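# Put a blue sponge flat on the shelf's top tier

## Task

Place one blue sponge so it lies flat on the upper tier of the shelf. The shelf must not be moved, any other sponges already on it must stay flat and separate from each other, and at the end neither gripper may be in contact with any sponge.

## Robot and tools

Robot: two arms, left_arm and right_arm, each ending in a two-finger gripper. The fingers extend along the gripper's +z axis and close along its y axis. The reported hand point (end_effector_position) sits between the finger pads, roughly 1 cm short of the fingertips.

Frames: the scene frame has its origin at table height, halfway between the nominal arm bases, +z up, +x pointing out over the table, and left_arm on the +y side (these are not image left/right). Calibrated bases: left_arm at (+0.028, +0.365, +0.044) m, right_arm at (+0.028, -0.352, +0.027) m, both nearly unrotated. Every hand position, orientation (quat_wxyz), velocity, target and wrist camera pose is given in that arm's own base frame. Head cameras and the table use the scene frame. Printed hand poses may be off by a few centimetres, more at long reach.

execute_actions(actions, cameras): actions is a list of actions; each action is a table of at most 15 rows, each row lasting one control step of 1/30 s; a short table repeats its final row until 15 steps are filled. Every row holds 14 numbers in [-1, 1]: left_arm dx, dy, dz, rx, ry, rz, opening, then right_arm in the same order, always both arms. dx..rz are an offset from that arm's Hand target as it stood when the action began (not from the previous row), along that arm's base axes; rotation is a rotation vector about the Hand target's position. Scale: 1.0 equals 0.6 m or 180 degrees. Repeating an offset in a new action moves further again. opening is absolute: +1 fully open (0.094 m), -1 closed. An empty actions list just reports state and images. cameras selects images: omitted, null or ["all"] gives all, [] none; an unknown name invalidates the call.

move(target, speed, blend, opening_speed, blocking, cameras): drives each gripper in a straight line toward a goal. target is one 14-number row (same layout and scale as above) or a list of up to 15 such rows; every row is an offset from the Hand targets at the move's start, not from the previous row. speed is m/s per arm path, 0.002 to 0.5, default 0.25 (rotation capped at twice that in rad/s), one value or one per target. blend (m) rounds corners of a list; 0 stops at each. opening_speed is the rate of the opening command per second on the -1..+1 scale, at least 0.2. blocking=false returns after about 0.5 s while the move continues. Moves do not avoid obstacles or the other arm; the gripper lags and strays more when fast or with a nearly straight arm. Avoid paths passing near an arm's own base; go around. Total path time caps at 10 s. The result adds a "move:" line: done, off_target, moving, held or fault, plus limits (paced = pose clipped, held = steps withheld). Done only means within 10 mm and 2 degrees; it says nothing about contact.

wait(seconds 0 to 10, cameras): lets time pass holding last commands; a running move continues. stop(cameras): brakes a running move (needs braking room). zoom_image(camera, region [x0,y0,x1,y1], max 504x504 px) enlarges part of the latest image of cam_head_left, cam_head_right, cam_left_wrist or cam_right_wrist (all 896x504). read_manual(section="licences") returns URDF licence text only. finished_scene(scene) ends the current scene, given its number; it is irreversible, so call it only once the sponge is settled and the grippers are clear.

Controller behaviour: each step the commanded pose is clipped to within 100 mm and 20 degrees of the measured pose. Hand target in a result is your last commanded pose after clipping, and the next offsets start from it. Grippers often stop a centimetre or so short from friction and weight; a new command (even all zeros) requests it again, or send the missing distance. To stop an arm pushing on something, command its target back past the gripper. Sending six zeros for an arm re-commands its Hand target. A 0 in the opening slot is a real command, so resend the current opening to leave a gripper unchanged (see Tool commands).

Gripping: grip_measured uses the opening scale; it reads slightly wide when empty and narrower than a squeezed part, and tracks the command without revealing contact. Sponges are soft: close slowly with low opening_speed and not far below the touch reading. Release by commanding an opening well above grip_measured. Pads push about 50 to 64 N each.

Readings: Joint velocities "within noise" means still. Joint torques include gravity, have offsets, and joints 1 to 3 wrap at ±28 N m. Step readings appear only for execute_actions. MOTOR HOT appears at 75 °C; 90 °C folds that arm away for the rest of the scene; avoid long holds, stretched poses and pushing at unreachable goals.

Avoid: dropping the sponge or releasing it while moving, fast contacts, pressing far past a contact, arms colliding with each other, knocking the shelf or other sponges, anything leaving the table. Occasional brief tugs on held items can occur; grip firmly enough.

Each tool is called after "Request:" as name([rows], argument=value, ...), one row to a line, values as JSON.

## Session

Request:
execute_actions(actions=[])

Scene clock: 0.00 s.
left_arm: end_effector_position=(+0.4062, +0.0450, +0.1053) grip_measured=+1.000 end_effector_quat_wxyz=(+0.570, -0.097, +0.805, +0.133) | right_arm: end_effector_position=(+0.4027, -0.0245, +0.1138) grip_measured=+1.000 end_effector_quat_wxyz=(+0.606, +0.063, +0.791, -0.059)
Joint positions: left_arm=[-0.056 1.587 0.449 0.792 -0.383 -0.025 0.094] | right_arm=[0.02 1.559 0.378 0.914 0.19 0.035 0.094]
Joint velocities: within noise
Joint torques (N m): no reading
Motor temperatures (°C): left_arm=[26 27 28 25 24 27 28] | right_arm=[27 29 26 27 27 28 28]
Heat: left arm: 28 °C; right arm: 29 °C.
Hand target: left_arm +0.4116, +0.0458, +0.1221; +0.590, -0.105, +0.790, +0.131 | right_arm +0.4073, -0.0259, +0.1300; +0.624, +0.070, +0.776, -0.058
Tool commands: left_gripper/opening=+1.0 right_gripper/opening=+1.0

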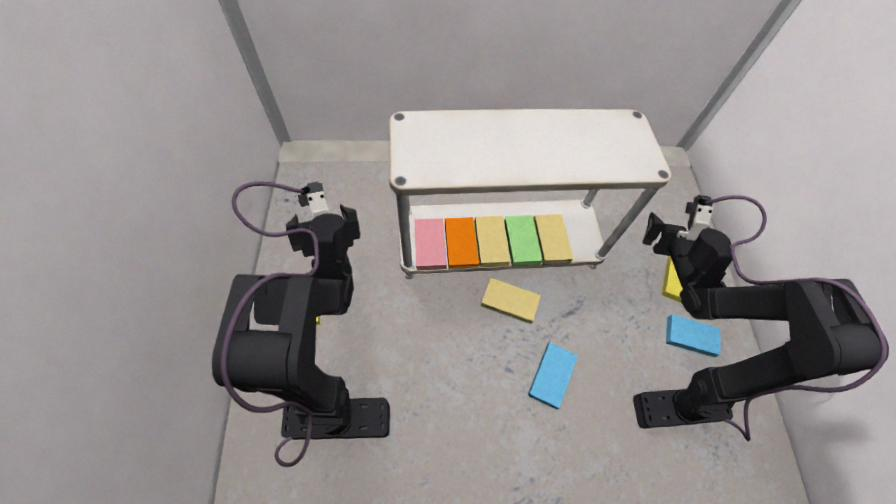

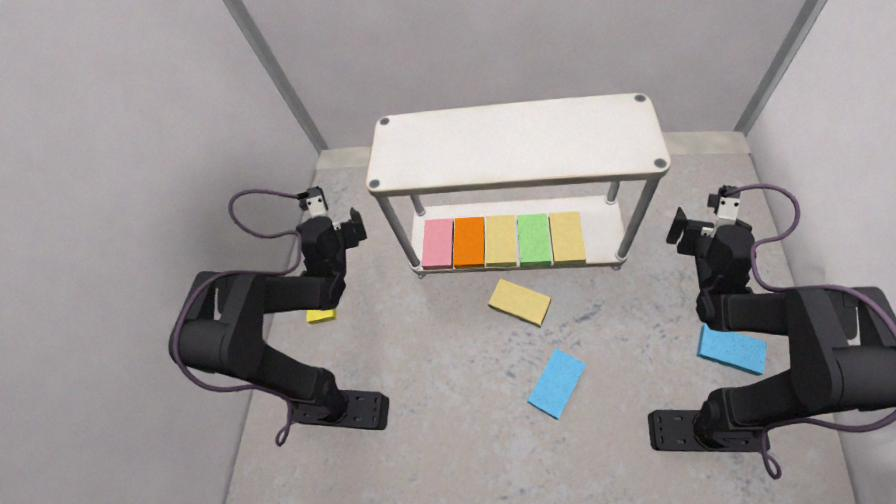

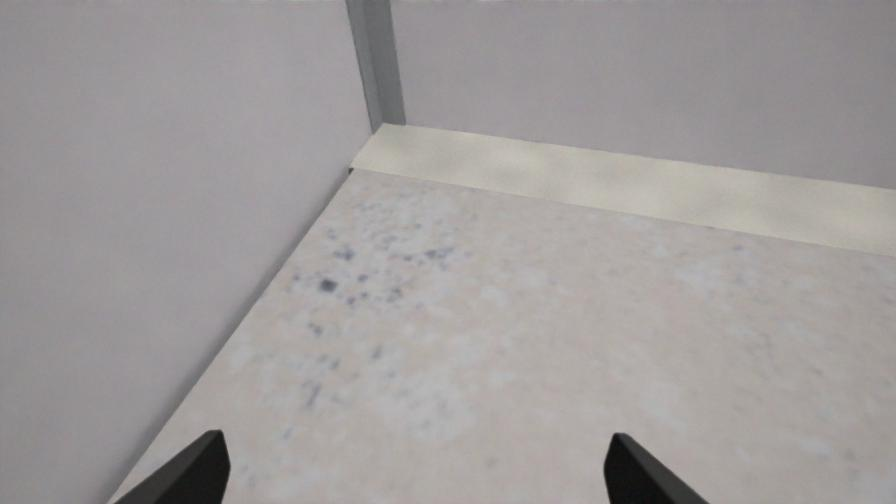

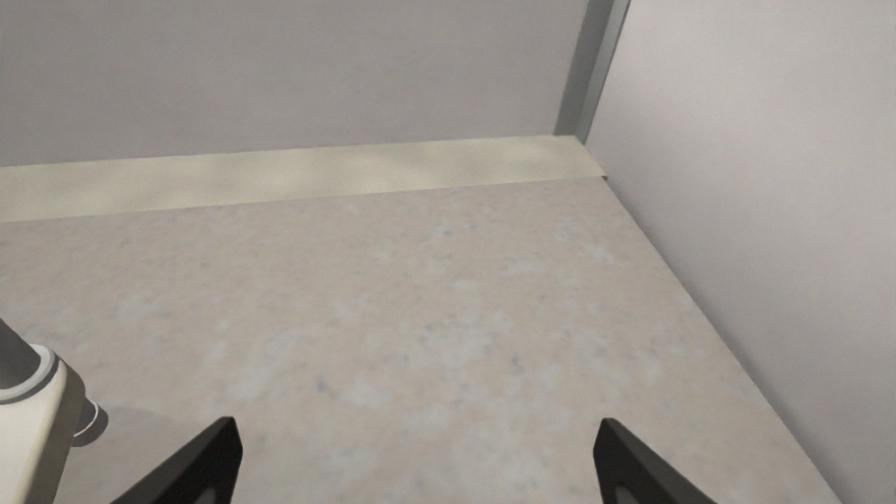

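Request:
move(target=[-0.595,-0.785,0.035,-0.02,0.167,-0.219,1,0,0,0,0,0,0,1], cameras=["cam_head_left","cam_left_wrist"])

Scene clock: 4.50 s.
left_arm: end_effector_position=(+0.0530, -0.4174, +0.1313) grip_measured=+1.000 end_effector_quat_wxyz=(+0.374, +0.196, +0.904, -0.064) | right_arm: end_effector_position=(+0.4027, -0.0245, +0.1138) grip_measured=+1.000 end_effector_quat_wxyz=(+0.606, +0.063, +0.791, -0.059)
Joint positions: left_arm=[-1.742 1.929 1.535 -0.972 -0.756 -1.232 0.094] | right_arm=[0.02 1.559 0.378 0.914 0.19 0.035 0.094]
Joint velocities: within noise
Joint torques (N m): left_arm=[0.12 -6.57 8.87 0.34 -0.37 -0.09] | right_arm=[-0.1 -5.93 5.15 2.2 -0.01 0]
Motor temperatures (°C): left_arm=[26 27 29 25 25 27 28] | right_arm=[27 29 27 28 27 28 28]
Heat: left arm: 29 °C; right arm: 29 °C.
Hand target: left_arm +0.0546, -0.4252, +0.1431; +0.375, +0.183, +0.906, -0.075 | right_arm +0.4073, -0.0259, +0.1300; +0.624, +0.070, +0.776, -0.058
Off the commanded pose: left_arm 0.014 m, 2 deg | right_arm 0.017 m, 3 deg.
move: off_target (left_arm, right_arm)
Images, in order (width x height): cam_head_left 896x504, cam_left_wrist 896x504.

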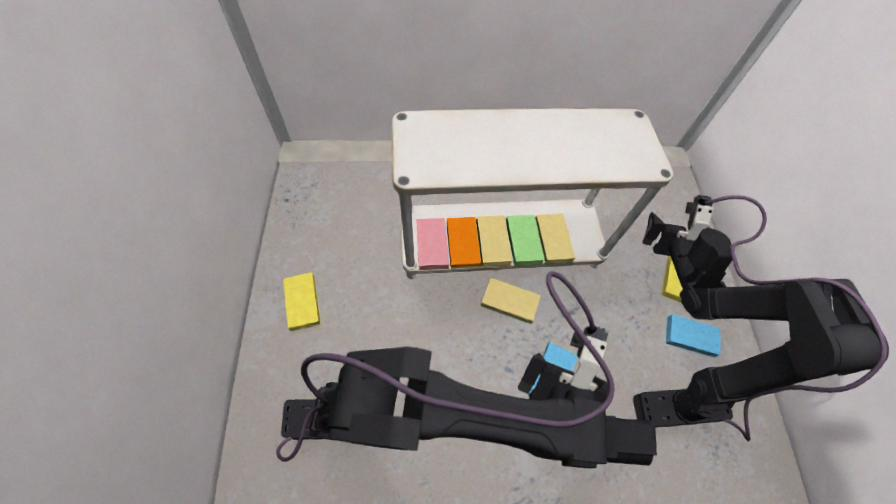

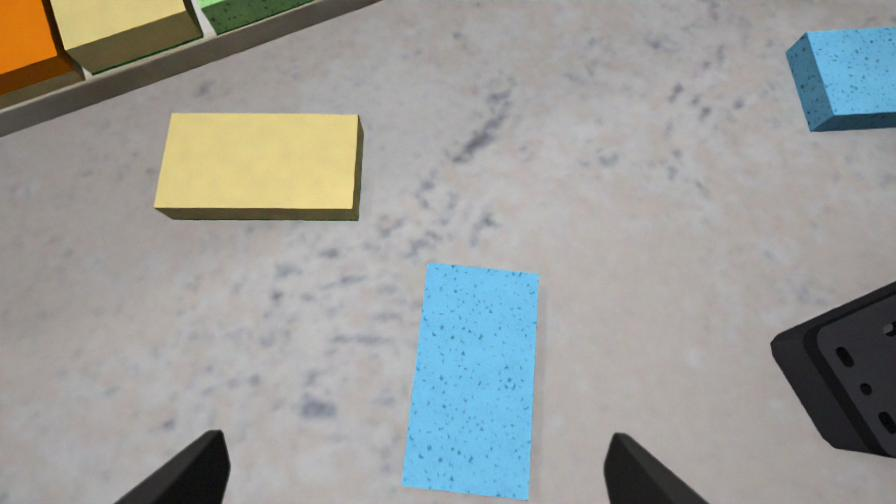

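Request:
move(target=[0.027,-0.045,-0.142,0,0,-0.03,1,0,0,0,0,0,0,1], cameras=["cam_head_left","cam_left_wrist"])

Scene clock: 6.43 s.
left_arm: end_effector_position=(+0.0721, -0.4483, +0.0555) grip_measured=+1.000 end_effector_quat_wxyz=(+0.368, +0.230, +0.898, -0.078) | right_arm: end_effector_position=(+0.4027, -0.0245, +0.1138) grip_measured=+1.000 end_effector_quat_wxyz=(+0.606, +0.063, +0.791, -0.059)
Joint positions: left_arm=[-1.673 2.052 1.392 -0.582 -0.711 -1.048 0.094] | right_arm=[0.02 1.559 0.378 0.914 0.19 0.035 0.094]
Joint velocities: within noise
Joint torques (N m): left_arm=[0.28 -8.28 3.75 1.03 -0.34 0.05] | right_arm=[-0.1 -5.91 5.16 2.2 -0.01 0]
Motor temperatures (°C): left_arm=[26 28 29 26 25 27 28] | right_arm=[27 29 27 29 27 28 28]
Heat: left arm: 29 °C; right arm: 29 °C.
Hand target: left_arm +0.0708, -0.4522, +0.0579; +0.371, +0.226, +0.896, -0.093 | right_arm +0.4073, -0.0259, +0.1300; +0.624, +0.070, +0.776, -0.058
Off the commanded pose: left_arm 0.005 m, 2 deg | right_arm 0.017 m, 3 deg.
move: off_target (right_arm)
Images, in order (width x height): cam_head_left 896x504, cam_left_wrist 896x504.

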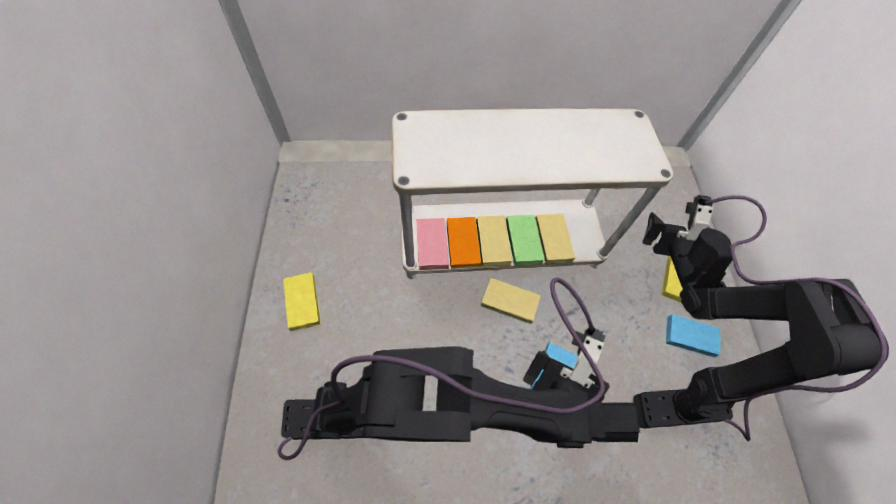

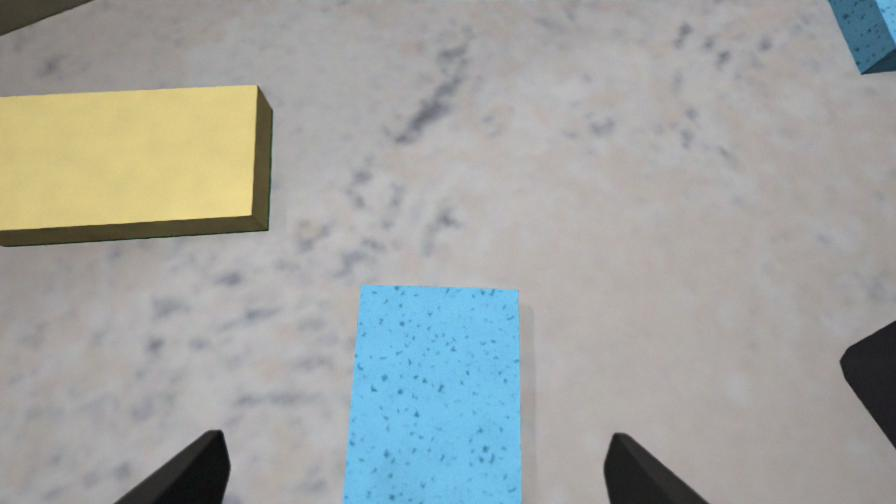

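Request:
move(target=[-0.018,-0.003,-0.131,0,0,0,1,0,0,0,0,0,0,1], speed=0.12, cameras=["cam_left_wrist"])

Scene clock: 8.27 s.
left_arm: end_effector_position=(+0.0644, -0.4510, -0.0199) grip_measured=+1.000 end_effector_quat_wxyz=(+0.366, +0.230, +0.898, -0.080) | right_arm: end_effector_position=(+0.4027, -0.0245, +0.1138) grip_measured=+1.000 end_effector_quat_wxyz=(+0.606, +0.063, +0.791, -0.059)
Joint positions: left_arm=[-1.69 2.21 1.306 -0.349 -0.711 -1.068 0.094] | right_arm=[0.02 1.559 0.378 0.914 0.19 0.035 0.094]
Joint velocities: within noise
Joint torques (N m): left_arm=[-0.44 -7.99 3.29 0.99 -0.43 -0.1] | right_arm=[-0.1 -5.93 5.16 2.2 -0.01 0]
Motor temperatures (°C): left_arm=[26 28 29 26 25 27 28] | right_arm=[27 29 27 29 27 28 28]
Heat: left arm: 29 °C; right arm: 29 °C.
Hand target: left_arm +0.0600, -0.4540, -0.0207; +0.371, +0.226, +0.896, -0.093 | right_arm +0.4073, -0.0259, +0.1300; +0.624, +0.070, +0.776, -0.058
Off the commanded pose: left_arm 0.005 m, 2 deg | right_arm 0.017 m, 3 deg.
move: off_target (right_arm)
Images, in order (width x height): cam_left_wrist 896x504.

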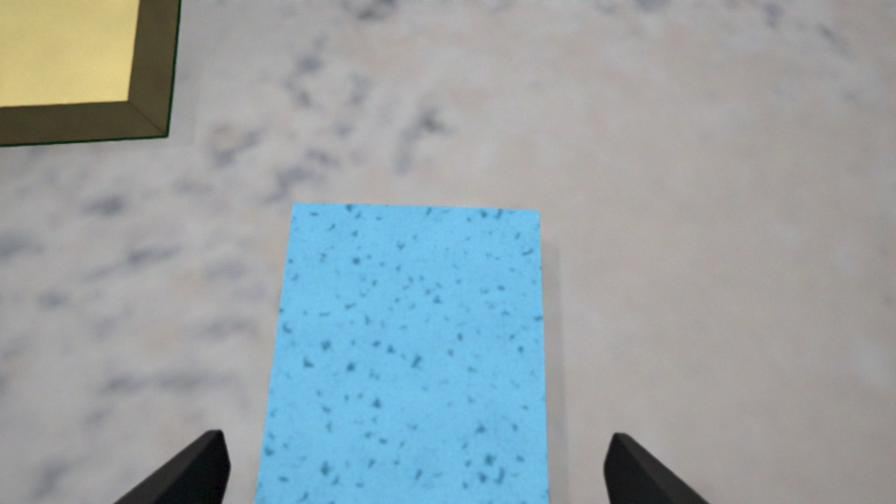

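Request:
move(target=[0,0,-0.01,0,0,0,1,0,0,0,0,0,0,1], speed=0.05, cameras=[])

Request:
move(target=[0,0,0,0,0,0,0.25,0,0,0,0,0,0,1], opening_speed=0.6, cameras=["cam_left_wrist"])

Scene clock: 9.60 s.
left_arm: end_effector_position=(+0.0641, -0.4535, -0.0219) grip_measured=+1.000 end_effector_quat_wxyz=(+0.366, +0.228, +0.898, -0.085) | right_arm: end_effector_position=(+0.4027, -0.0245, +0.1138) grip_measured=+1.000 end_effector_quat_wxyz=(+0.606, +0.063, +0.791, -0.059)
Joint positions: left_arm=[-1.69 2.218 1.306 -0.331 -0.711 -1.07 0.094] | right_arm=[0.02 1.559 0.378 0.914 0.19 0.035 0.094]
Joint velocities: within noise
Joint torques (N m): left_arm=[-0.4 -7.62 2.93 1.02 -0.42 -0.09] | right_arm=[-0.09 -5.91 5.16 2.2 -0.01 0]
Motor temperatures (°C): left_arm=[26 28 29 26 25 27 28] | right_arm=[27 30 27 30 27 28 28]
Heat: left arm: 29 °C; right arm: 30 °C.
Hand target: left_arm +0.0600, -0.4540, -0.0267; +0.371, +0.226, +0.896, -0.093 | right_arm +0.4073, -0.0259, +0.1300; +0.624, +0.070, +0.776, -0.058
Off the commanded pose: left_arm 0.006 m, 1 deg | right_arm 0.017 m, 3 deg.
move: off_target (right_arm)
No camera images: "cameras" was empty.

Scene clock: 11.50 s.
left_arm: end_effector_position=(+0.0635, -0.4539, -0.0216) grip_measured=+0.329 end_effector_quat_wxyz=(+0.367, +0.228, +0.898, -0.086) | right_arm: end_effector_position=(+0.4027, -0.0245, +0.1138) grip_measured=+1.000 end_effector_quat_wxyz=(+0.606, +0.063, +0.791, -0.059)
Joint positions: left_arm=[-1.691 2.218 1.306 -0.329 -0.713 -1.07 0.062] | right_arm=[0.02 1.559 0.378 0.914 0.19 0.035 0.094]
Joint velocities: within noise
Joint torques (N m): left_arm=[-0.44 -7.61 2.95 1.02 -0.4 -0.08] | right_arm=[-0.1 -5.93 5.15 2.19 -0.01 0]
Motor temperatures (°C): left_arm=[26 28 29 26 25 27 28] | right_arm=[27 30 27 30 27 28 28]
Heat: left arm: 29 °C; right arm: 30 °C.
Hand target: left_arm +0.0600, -0.4540, -0.0267; +0.371, +0.226, +0.896, -0.093 | right_arm +0.4073, -0.0259, +0.1300; +0.624, +0.070, +0.776, -0.058
Off the commanded pose: left_arm 0.006 m, 1 deg | right_arm 0.017 m, 3 deg.
move: off_target (right_arm)
Images, in order (width x height): cam_left_wrist 896x504.

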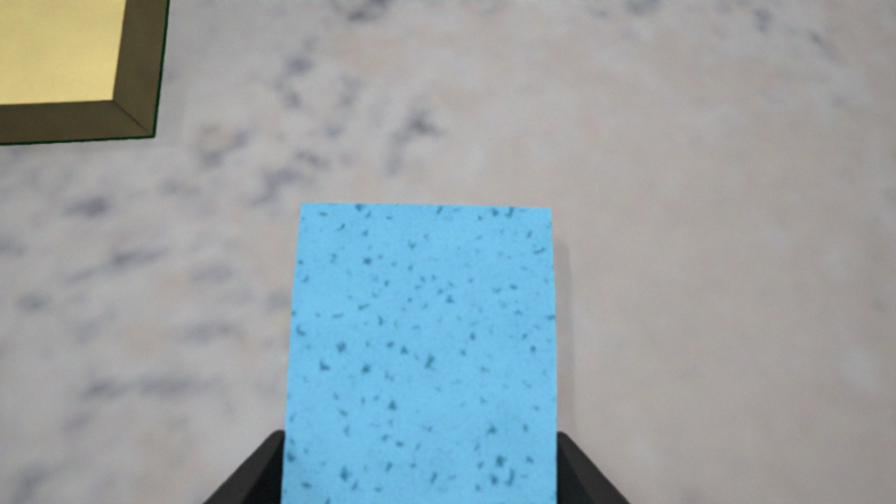

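Request:
move([
  [0,0,0.2,0,0,0,0.25,0,0,0,0,0,0,1],
  [0.233,0.307,0.67,0,0,-0.12,0.25,0,0,0,0,0,0,1],
], speed=0.18, blend=0.05, cameras=["cam_head_left","cam_head_right","cam_left_wrist"])

Scene clock: 15.97 s.
left_arm: end_effector_position=(+0.2037, -0.2747, +0.3619) grip_measured=+0.323 end_effector_quat_wxyz=(+0.339, +0.386, +0.844, -0.156) | right_arm: end_effector_position=(+0.4027, -0.0245, +0.1138) grip_measured=+1.000 end_effector_quat_wxyz=(+0.606, +0.063, +0.791, -0.059)
Joint positions: left_arm=[-0.978 1.409 1.868 -1.268 -0.081 -0.087 0.062] | right_arm=[0.02 1.559 0.378 0.914 0.19 0.035 0.094]
Joint velocities: within noise
Joint torques (N m): left_arm=[0.42 -2.8 7.87 1.05 0.07 0.06] | right_arm=[-0.1 -5.93 5.16 2.2 -0.01 0]
Motor temperatures (°C): left_arm=[26 29 29 26 25 27 28] | right_arm=[27 30 27 31 27 28 28]
Heat: left arm: 29 °C; right arm: 31 °C.
Hand target: left_arm +0.1998, -0.2698, +0.3753; +0.347, +0.389, +0.838, -0.161 | right_arm +0.4073, -0.0259, +0.1300; +0.624, +0.070, +0.776, -0.058
Off the commanded pose: left_arm 0.015 m, 1 deg | right_arm 0.017 m, 3 deg.
move: off_target (left_arm, right_arm)
Images, in order (width x height): cam_head_left 896x504, cam_head_right 896x504, cam_left_wrist 896x504.

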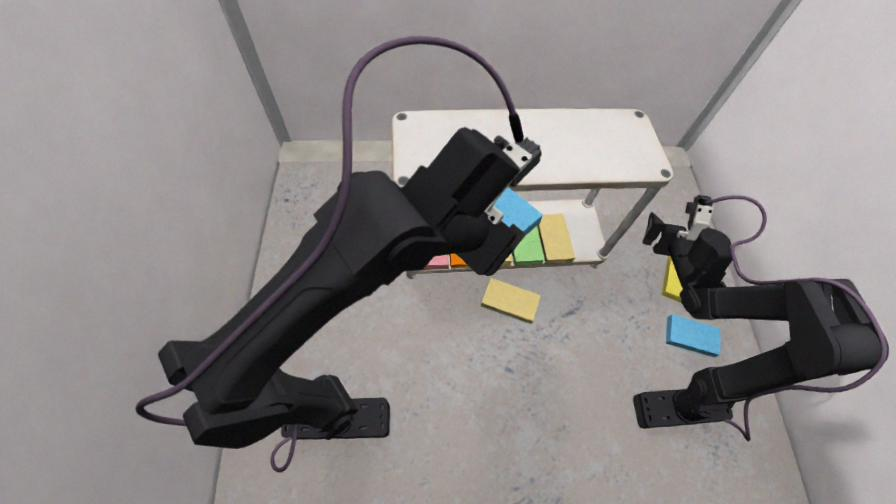

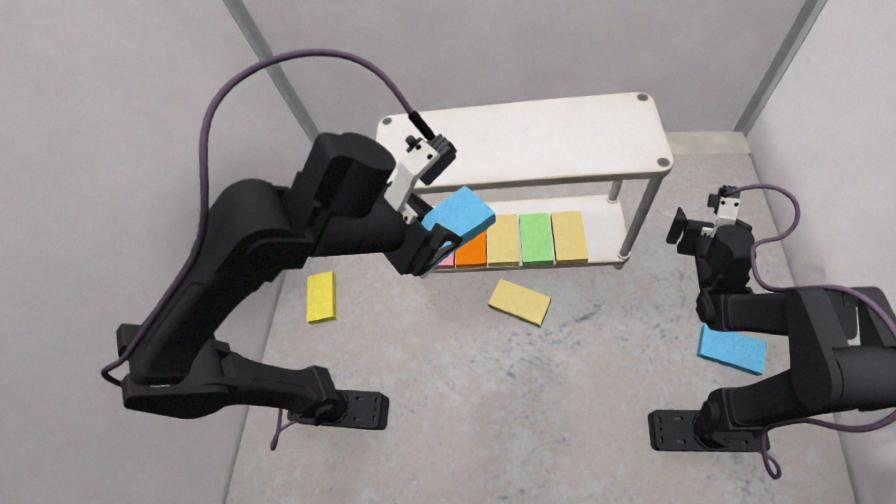

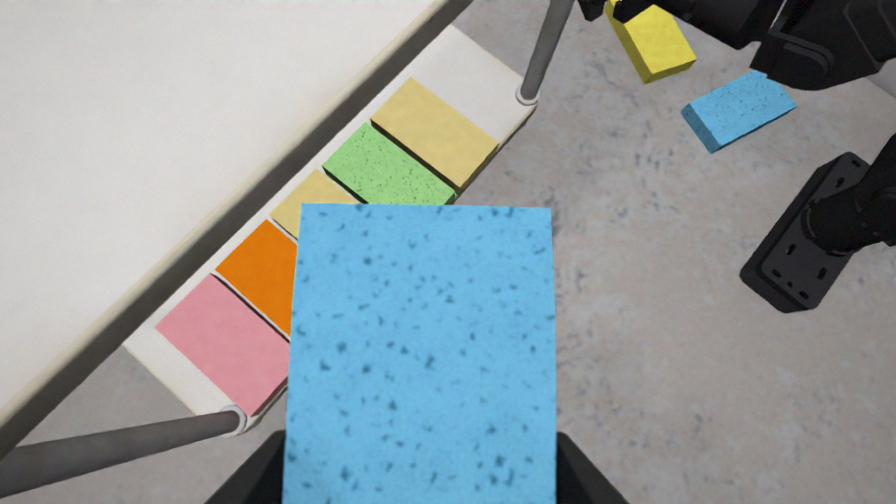

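Request:
move(target=[0.313,-0.05,-0.022,0,0,-0.072,0.25,0,0,0,0,0,0,1], speed=0.15, cameras=["cam_head_left","cam_head_right","cam_left_wrist"])

Scene clock: 18.83 s.
left_arm: end_effector_position=(+0.3966, -0.2963, +0.3535) grip_measured=+0.323 end_effector_quat_wxyz=(+0.343, +0.464, +0.794, -0.189) | right_arm: end_effector_position=(+0.4027, -0.0245, +0.1138) grip_measured=+1.000 end_effector_quat_wxyz=(+0.606, +0.063, +0.791, -0.059)
Joint positions: left_arm=[-0.515 2.182 2.822 -1.475 0.366 0.401 0.062] | right_arm=[0.02 1.559 0.378 0.914 0.19 0.035 0.094]
Joint velocities: within noise
Joint torques (N m): left_arm=[0.17 -7.17 7.08 1 0.41 0.06] | right_arm=[-0.1 -5.91 5.16 2.2 -0.01 0]
Motor temperatures (°C): left_arm=[26 29 30 26 25 27 28] | right_arm=[27 30 27 31 27 28 28]
Heat: left arm: 30 °C; right arm: 31 °C.
Hand target: left_arm +0.3876, -0.2998, +0.3621; +0.326, +0.482, +0.789, -0.199 | right_arm +0.4073, -0.0259, +0.1300; +0.624, +0.070, +0.776, -0.058
Off the commanded pose: left_arm 0.013 m, 3 deg | right_arm 0.017 m, 3 deg.
elbow stopped short (left arm): the move would have taken joint 3 (elbow) straighter than the controller allows.
move: off_target (left_arm, right_arm)
Images, in order (width x height): cam_head_left 896x504, cam_head_right 896x504, cam_left_wrist 896x504.

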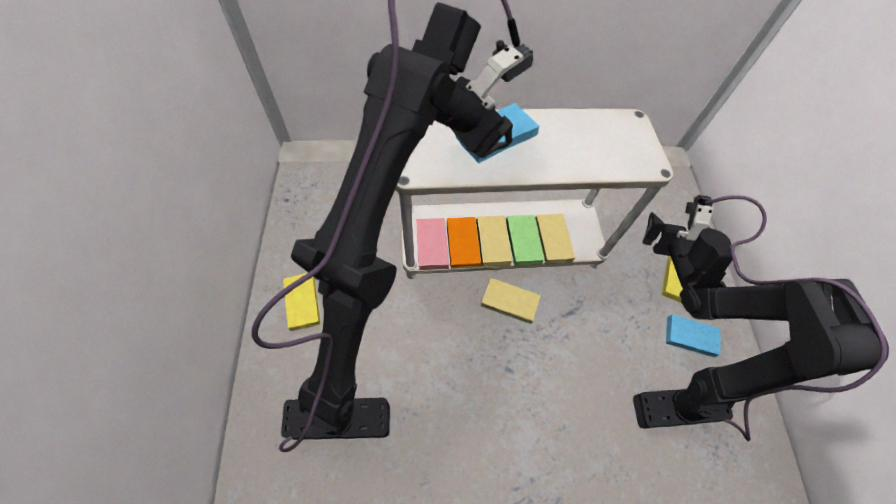

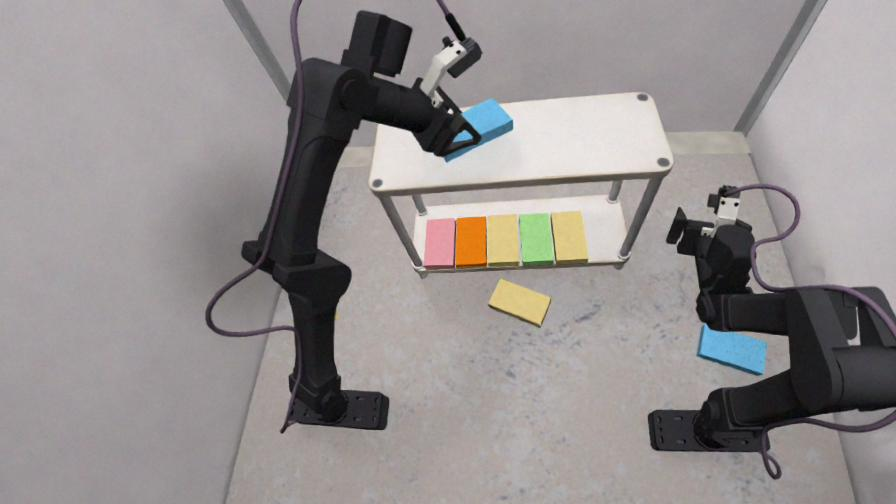

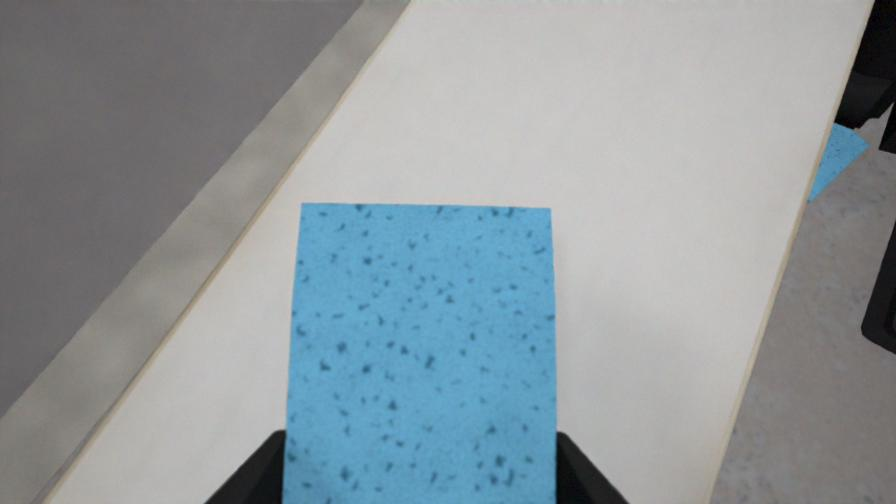

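Request:
move(target=[0.013,0.005,-0.05,0,0,0,0.25,0,0,0,0,0,0,1], speed=0.06, cameras=["cam_head_left","cam_left_wrist"])

Request:
zoom_image(camera="cam_head_left", region=[390, 70, 610, 210])

Scene clock: 20.43 s.
left_arm: end_effector_position=(+0.3981, -0.2983, +0.3346) grip_measured=+0.323 end_effector_quat_wxyz=(+0.331, +0.483, +0.786, -0.196) | right_arm: end_effector_position=(+0.4027, -0.0245, +0.1138) grip_measured=+1.000 end_effector_quat_wxyz=(+0.606, +0.063, +0.791, -0.059)
Joint positions: left_arm=[-0.505 2.095 2.576 -1.351 0.399 0.449 0.062] | right_arm=[0.02 1.559 0.378 0.914 0.19 0.035 0.094]
Joint velocities: within noise
Joint torques (N m): left_arm=[0.44 -8.57 2.19 1.25 0.19 0] | right_arm=[-0.1 -5.91 5.15 2.2 -0.01 0]
Motor temperatures (°C): left_arm=[26 29 29 26 25 27 28] | right_arm=[27 30 27 32 27 28 28]
Heat: left arm: 29 °C; right arm: 32 °C.
Hand target: left_arm +0.3954, -0.2968, +0.3321; +0.326, +0.482, +0.789, -0.199 | right_arm +0.4073, -0.0259, +0.1300; +0.624, +0.070, +0.776, -0.058
Off the commanded pose: left_arm 0.004 m, 1 deg | right_arm 0.017 m, 3 deg.
move: off_target (right_arm)
Images, in order (width x height): cam_head_left 896x504, cam_left_wrist 896x504.

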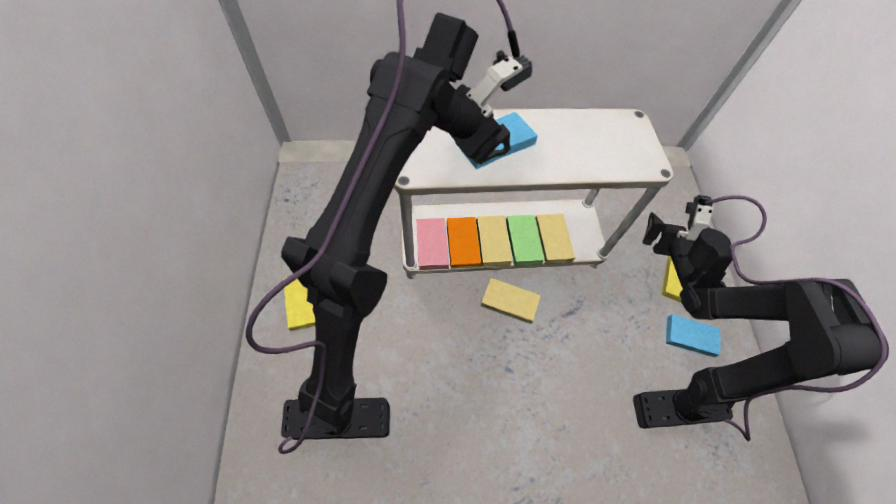

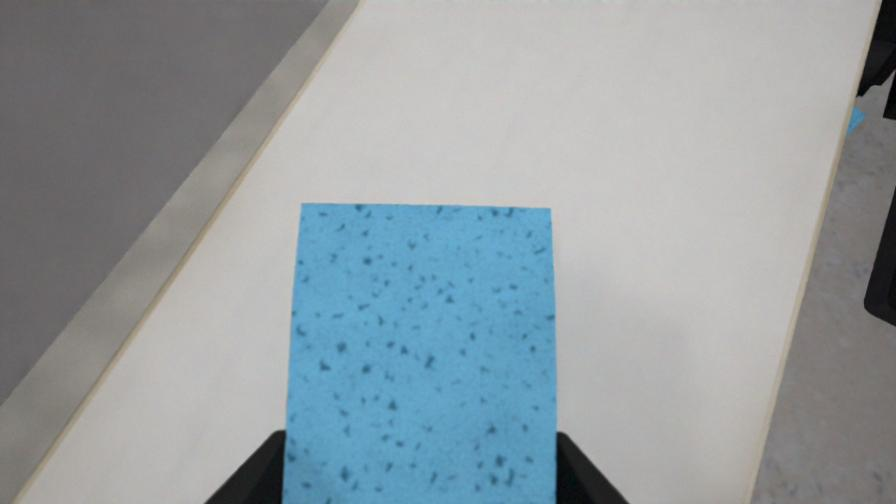

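Scaled by 2.291 from the camera's 896x504 image, which has a finer 1280x720 frame.

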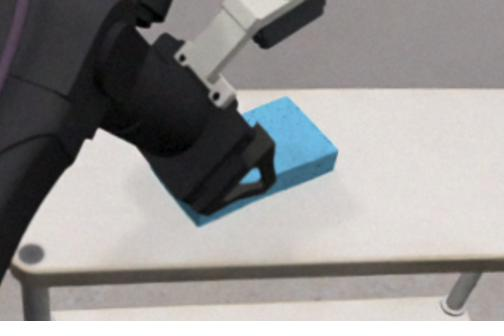

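Press slightly to find contact.

Request:
move(target=[0.0,-0.003,-0.017,0,0,0,0.25,0,0,0,0,0,0,1], speed=0.05, cameras=[])

Scene clock: 21.57 s.
left_arm: end_effector_position=(+0.3979, -0.2985, +0.3342) grip_measured=+0.323 end_effector_quat_wxyz=(+0.344, +0.483, +0.781, -0.196) | right_arm: end_effector_position=(+0.4027, -0.0245, +0.1138) grip_measured=+1.000 end_effector_quat_wxyz=(+0.606, +0.063, +0.791, -0.059)
Joint positions: left_arm=[-0.505 2.027 2.441 -1.256 0.401 0.449 0.062] | right_arm=[0.02 1.559 0.378 0.914 0.19 0.035 0.094]
Joint velocities: within noise
Joint torques (N m): left_arm=[0.13 -7.41 2.06 1.22 0.15 -0.06] | right_arm=[-0.1 -5.91 5.16 2.2 -0.01 0]
Motor temperatures (°C): left_arm=[26 29 29 26 25 27 28] | right_arm=[27 30 27 32 27 28 28]
Heat: left arm: 29 °C; right arm: 32 °C.
Hand target: left_arm +0.3954, -0.2986, +0.3219; +0.326, +0.482, +0.789, -0.199 | right_arm +0.4073, -0.0259, +0.1300; +0.624, +0.070, +0.776, -0.058
Off the commanded pose: left_arm 0.013 m, 2 deg | right_arm 0.017 m, 3 deg.
move: off_target (left_arm, right_arm)
No camera images: "cameras" was empty.

Request:
move(target=[0.003,0.001,0.014,0.004,0.002,0,0.25,0,0,0,0,0,0,1], speed=0.05, cameras=[])

Request:
move(target=[0,0,0,0,0,0,0.65,0,0,0,0,0,0,1], opening_speed=0.3, cameras=["cam_head_right","cam_left_wrist"])

Scene clock: 23.00 s.
left_arm: end_effector_position=(+0.4007, -0.3000, +0.3354) grip_measured=+0.323 end_effector_quat_wxyz=(+0.339, +0.483, +0.783, -0.196) | right_arm: end_effector_position=(+0.4027, -0.0245, +0.1138) grip_measured=+1.000 end_effector_quat_wxyz=(+0.606, +0.063, +0.791, -0.059)
Joint positions: left_arm=[-0.505 2.083 2.546 -1.315 0.401 0.449 0.062] | right_arm=[0.02 1.559 0.378 0.914 0.19 0.035 0.094]
Joint velocities: within noise
Joint torques (N m): left_arm=[0.25 -6.19 7.05 0.8 0.1 0.02] | right_arm=[-0.1 -5.91 5.16 2.2 -0.01 0]
Motor temperatures (°C): left_arm=[26 29 30 26 25 27 28] | right_arm=[27 30 27 32 27 28 28]
Heat: left arm: 30 °C; right arm: 32 °C.
Hand target: left_arm +0.3972, -0.2980, +0.3303; +0.321, +0.483, +0.791, -0.195 | right_arm +0.4073, -0.0259, +0.1300; +0.624, +0.070, +0.776, -0.058
Off the commanded pose: left_arm 0.006 m, 2 deg | right_arm 0.017 m, 3 deg.
move: off_target (right_arm)
No camera images: "cameras" was empty.

Scene clock: 24.83 s.
left_arm: end_effector_position=(+0.3997, -0.3018, +0.3254) grip_measured=+0.647 end_effector_quat_wxyz=(+0.324, +0.486, +0.788, -0.197) | right_arm: end_effector_position=(+0.4027, -0.0245, +0.1138) grip_measured=+1.000 end_effector_quat_wxyz=(+0.606, +0.063, +0.791, -0.059)
Joint positions: left_arm=[-0.51 2.098 2.546 -1.332 0.399 0.45 0.077] | right_arm=[0.02 1.559 0.378 0.914 0.19 0.035 0.094]
Joint velocities: within noise
Joint torques (N m): left_arm=[0.23 -7.05 7.54 0.86 0.11 0] | right_arm=[-0.1 -5.91 5.16 2.2 -0.01 0]
Motor temperatures (°C): left_arm=[26 29 30 26 25 27 28] | right_arm=[27 30 27 32 27 28 28]
Heat: left arm: 30 °C; right arm: 32 °C.
Hand target: left_arm +0.3972, -0.2980, +0.3303; +0.321, +0.483, +0.791, -0.195 | right_arm +0.4073, -0.0259, +0.1300; +0.624, +0.070, +0.776, -0.058
Off the commanded pose: left_arm 0.007 m, 1 deg | right_arm 0.017 m, 3 deg.
move: off_target (right_arm)
Images, in order (width x height): cam_head_right 896x504, cam_left_wrist 896x504.

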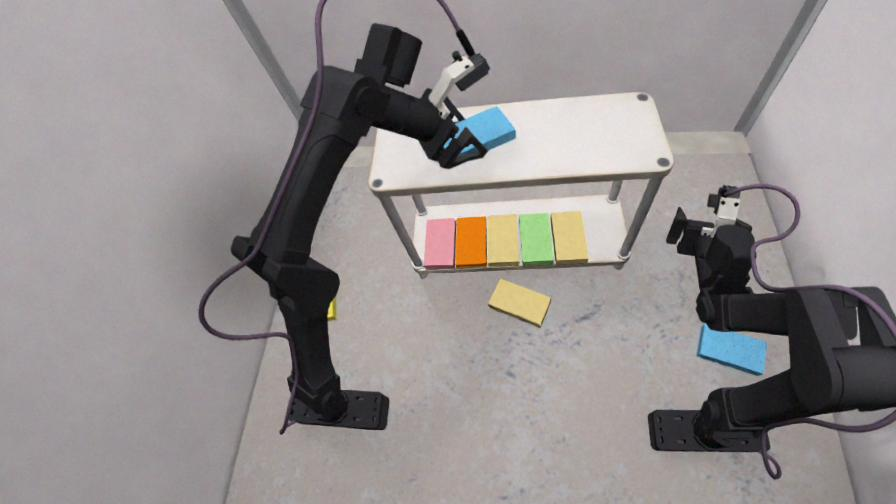

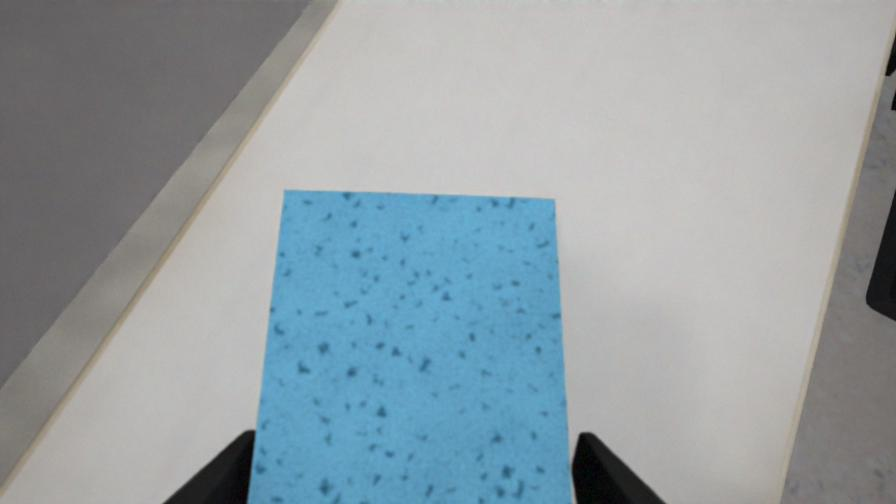

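Request:
move(target=[-0.07,0.126,0.138,0,0,0,0.95,0,0,0,0,0,0,1], speed=0.12, cameras=["cam_head_right","cam_left_wrist"])

Scene clock: 26.83 s.
left_arm: end_effector_position=(+0.3708, -0.2221, +0.4080) grip_measured=+0.947 end_effector_quat_wxyz=(+0.385, +0.457, +0.780, -0.184) | right_arm: end_effector_position=(+0.4027, -0.0245, +0.1138) grip_measured=+1.000 end_effector_quat_wxyz=(+0.606, +0.063, +0.791, -0.059)
Joint positions: left_arm=[-0.357 1.975 2.719 -1.535 0.464 0.51 0.091] | right_arm=[0.02 1.559 0.378 0.914 0.19 0.035 0.094]
Joint velocities: within noise
Joint torques (N m): left_arm=[0.36 -7.69 2.5 1.02 0.46 0.05] | right_arm=[-0.09 -5.93 5.16 2.2 -0.01 0]
Motor temperatures (°C): left_arm=[26 29 30 26 25 27 28] | right_arm=[27 30 27 32 27 28 28]
Heat: left arm: 30 °C; right arm: 32 °C.
Hand target: left_arm +0.3552, -0.2224, +0.4131; +0.321, +0.483, +0.791, -0.195 | right_arm +0.4073, -0.0259, +0.1300; +0.624, +0.070, +0.776, -0.058
Off the commanded pose: left_arm 0.016 m, 8 deg | right_arm 0.017 m, 3 deg.
joint sent to its limit (left arm) — joint 4 (wrist pitch), lower limit. The joint targets are off in position and orientation.
move: off_target (left_arm, right_arm)
Images, in order (width x height): cam_head_right 896x504, cam_left_wrist 896x504.

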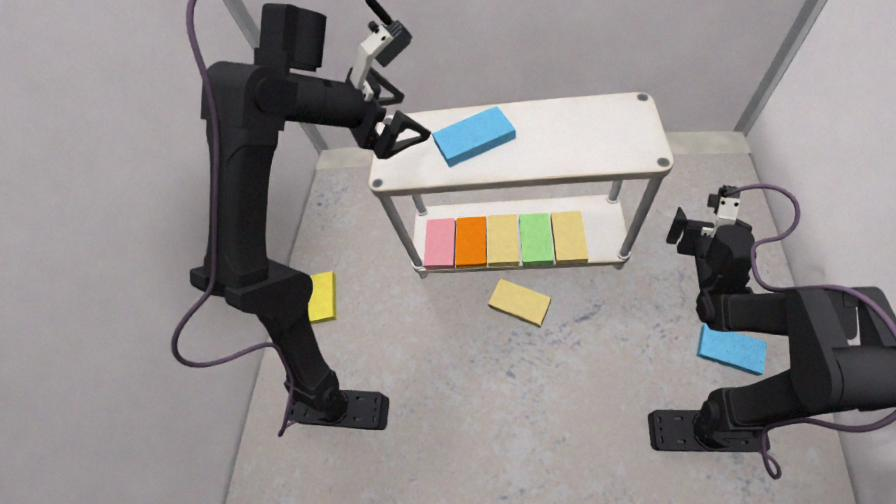

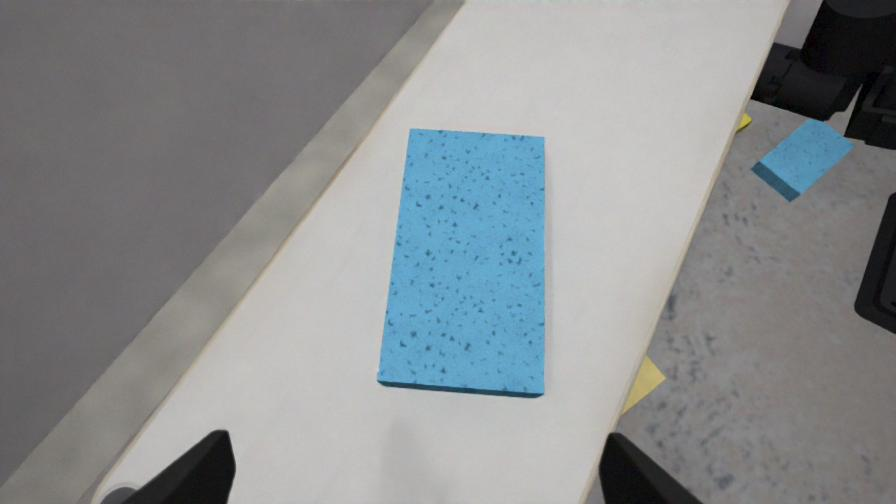

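Request:
finished_scene(scene=3)

The scene is finished: the task was done.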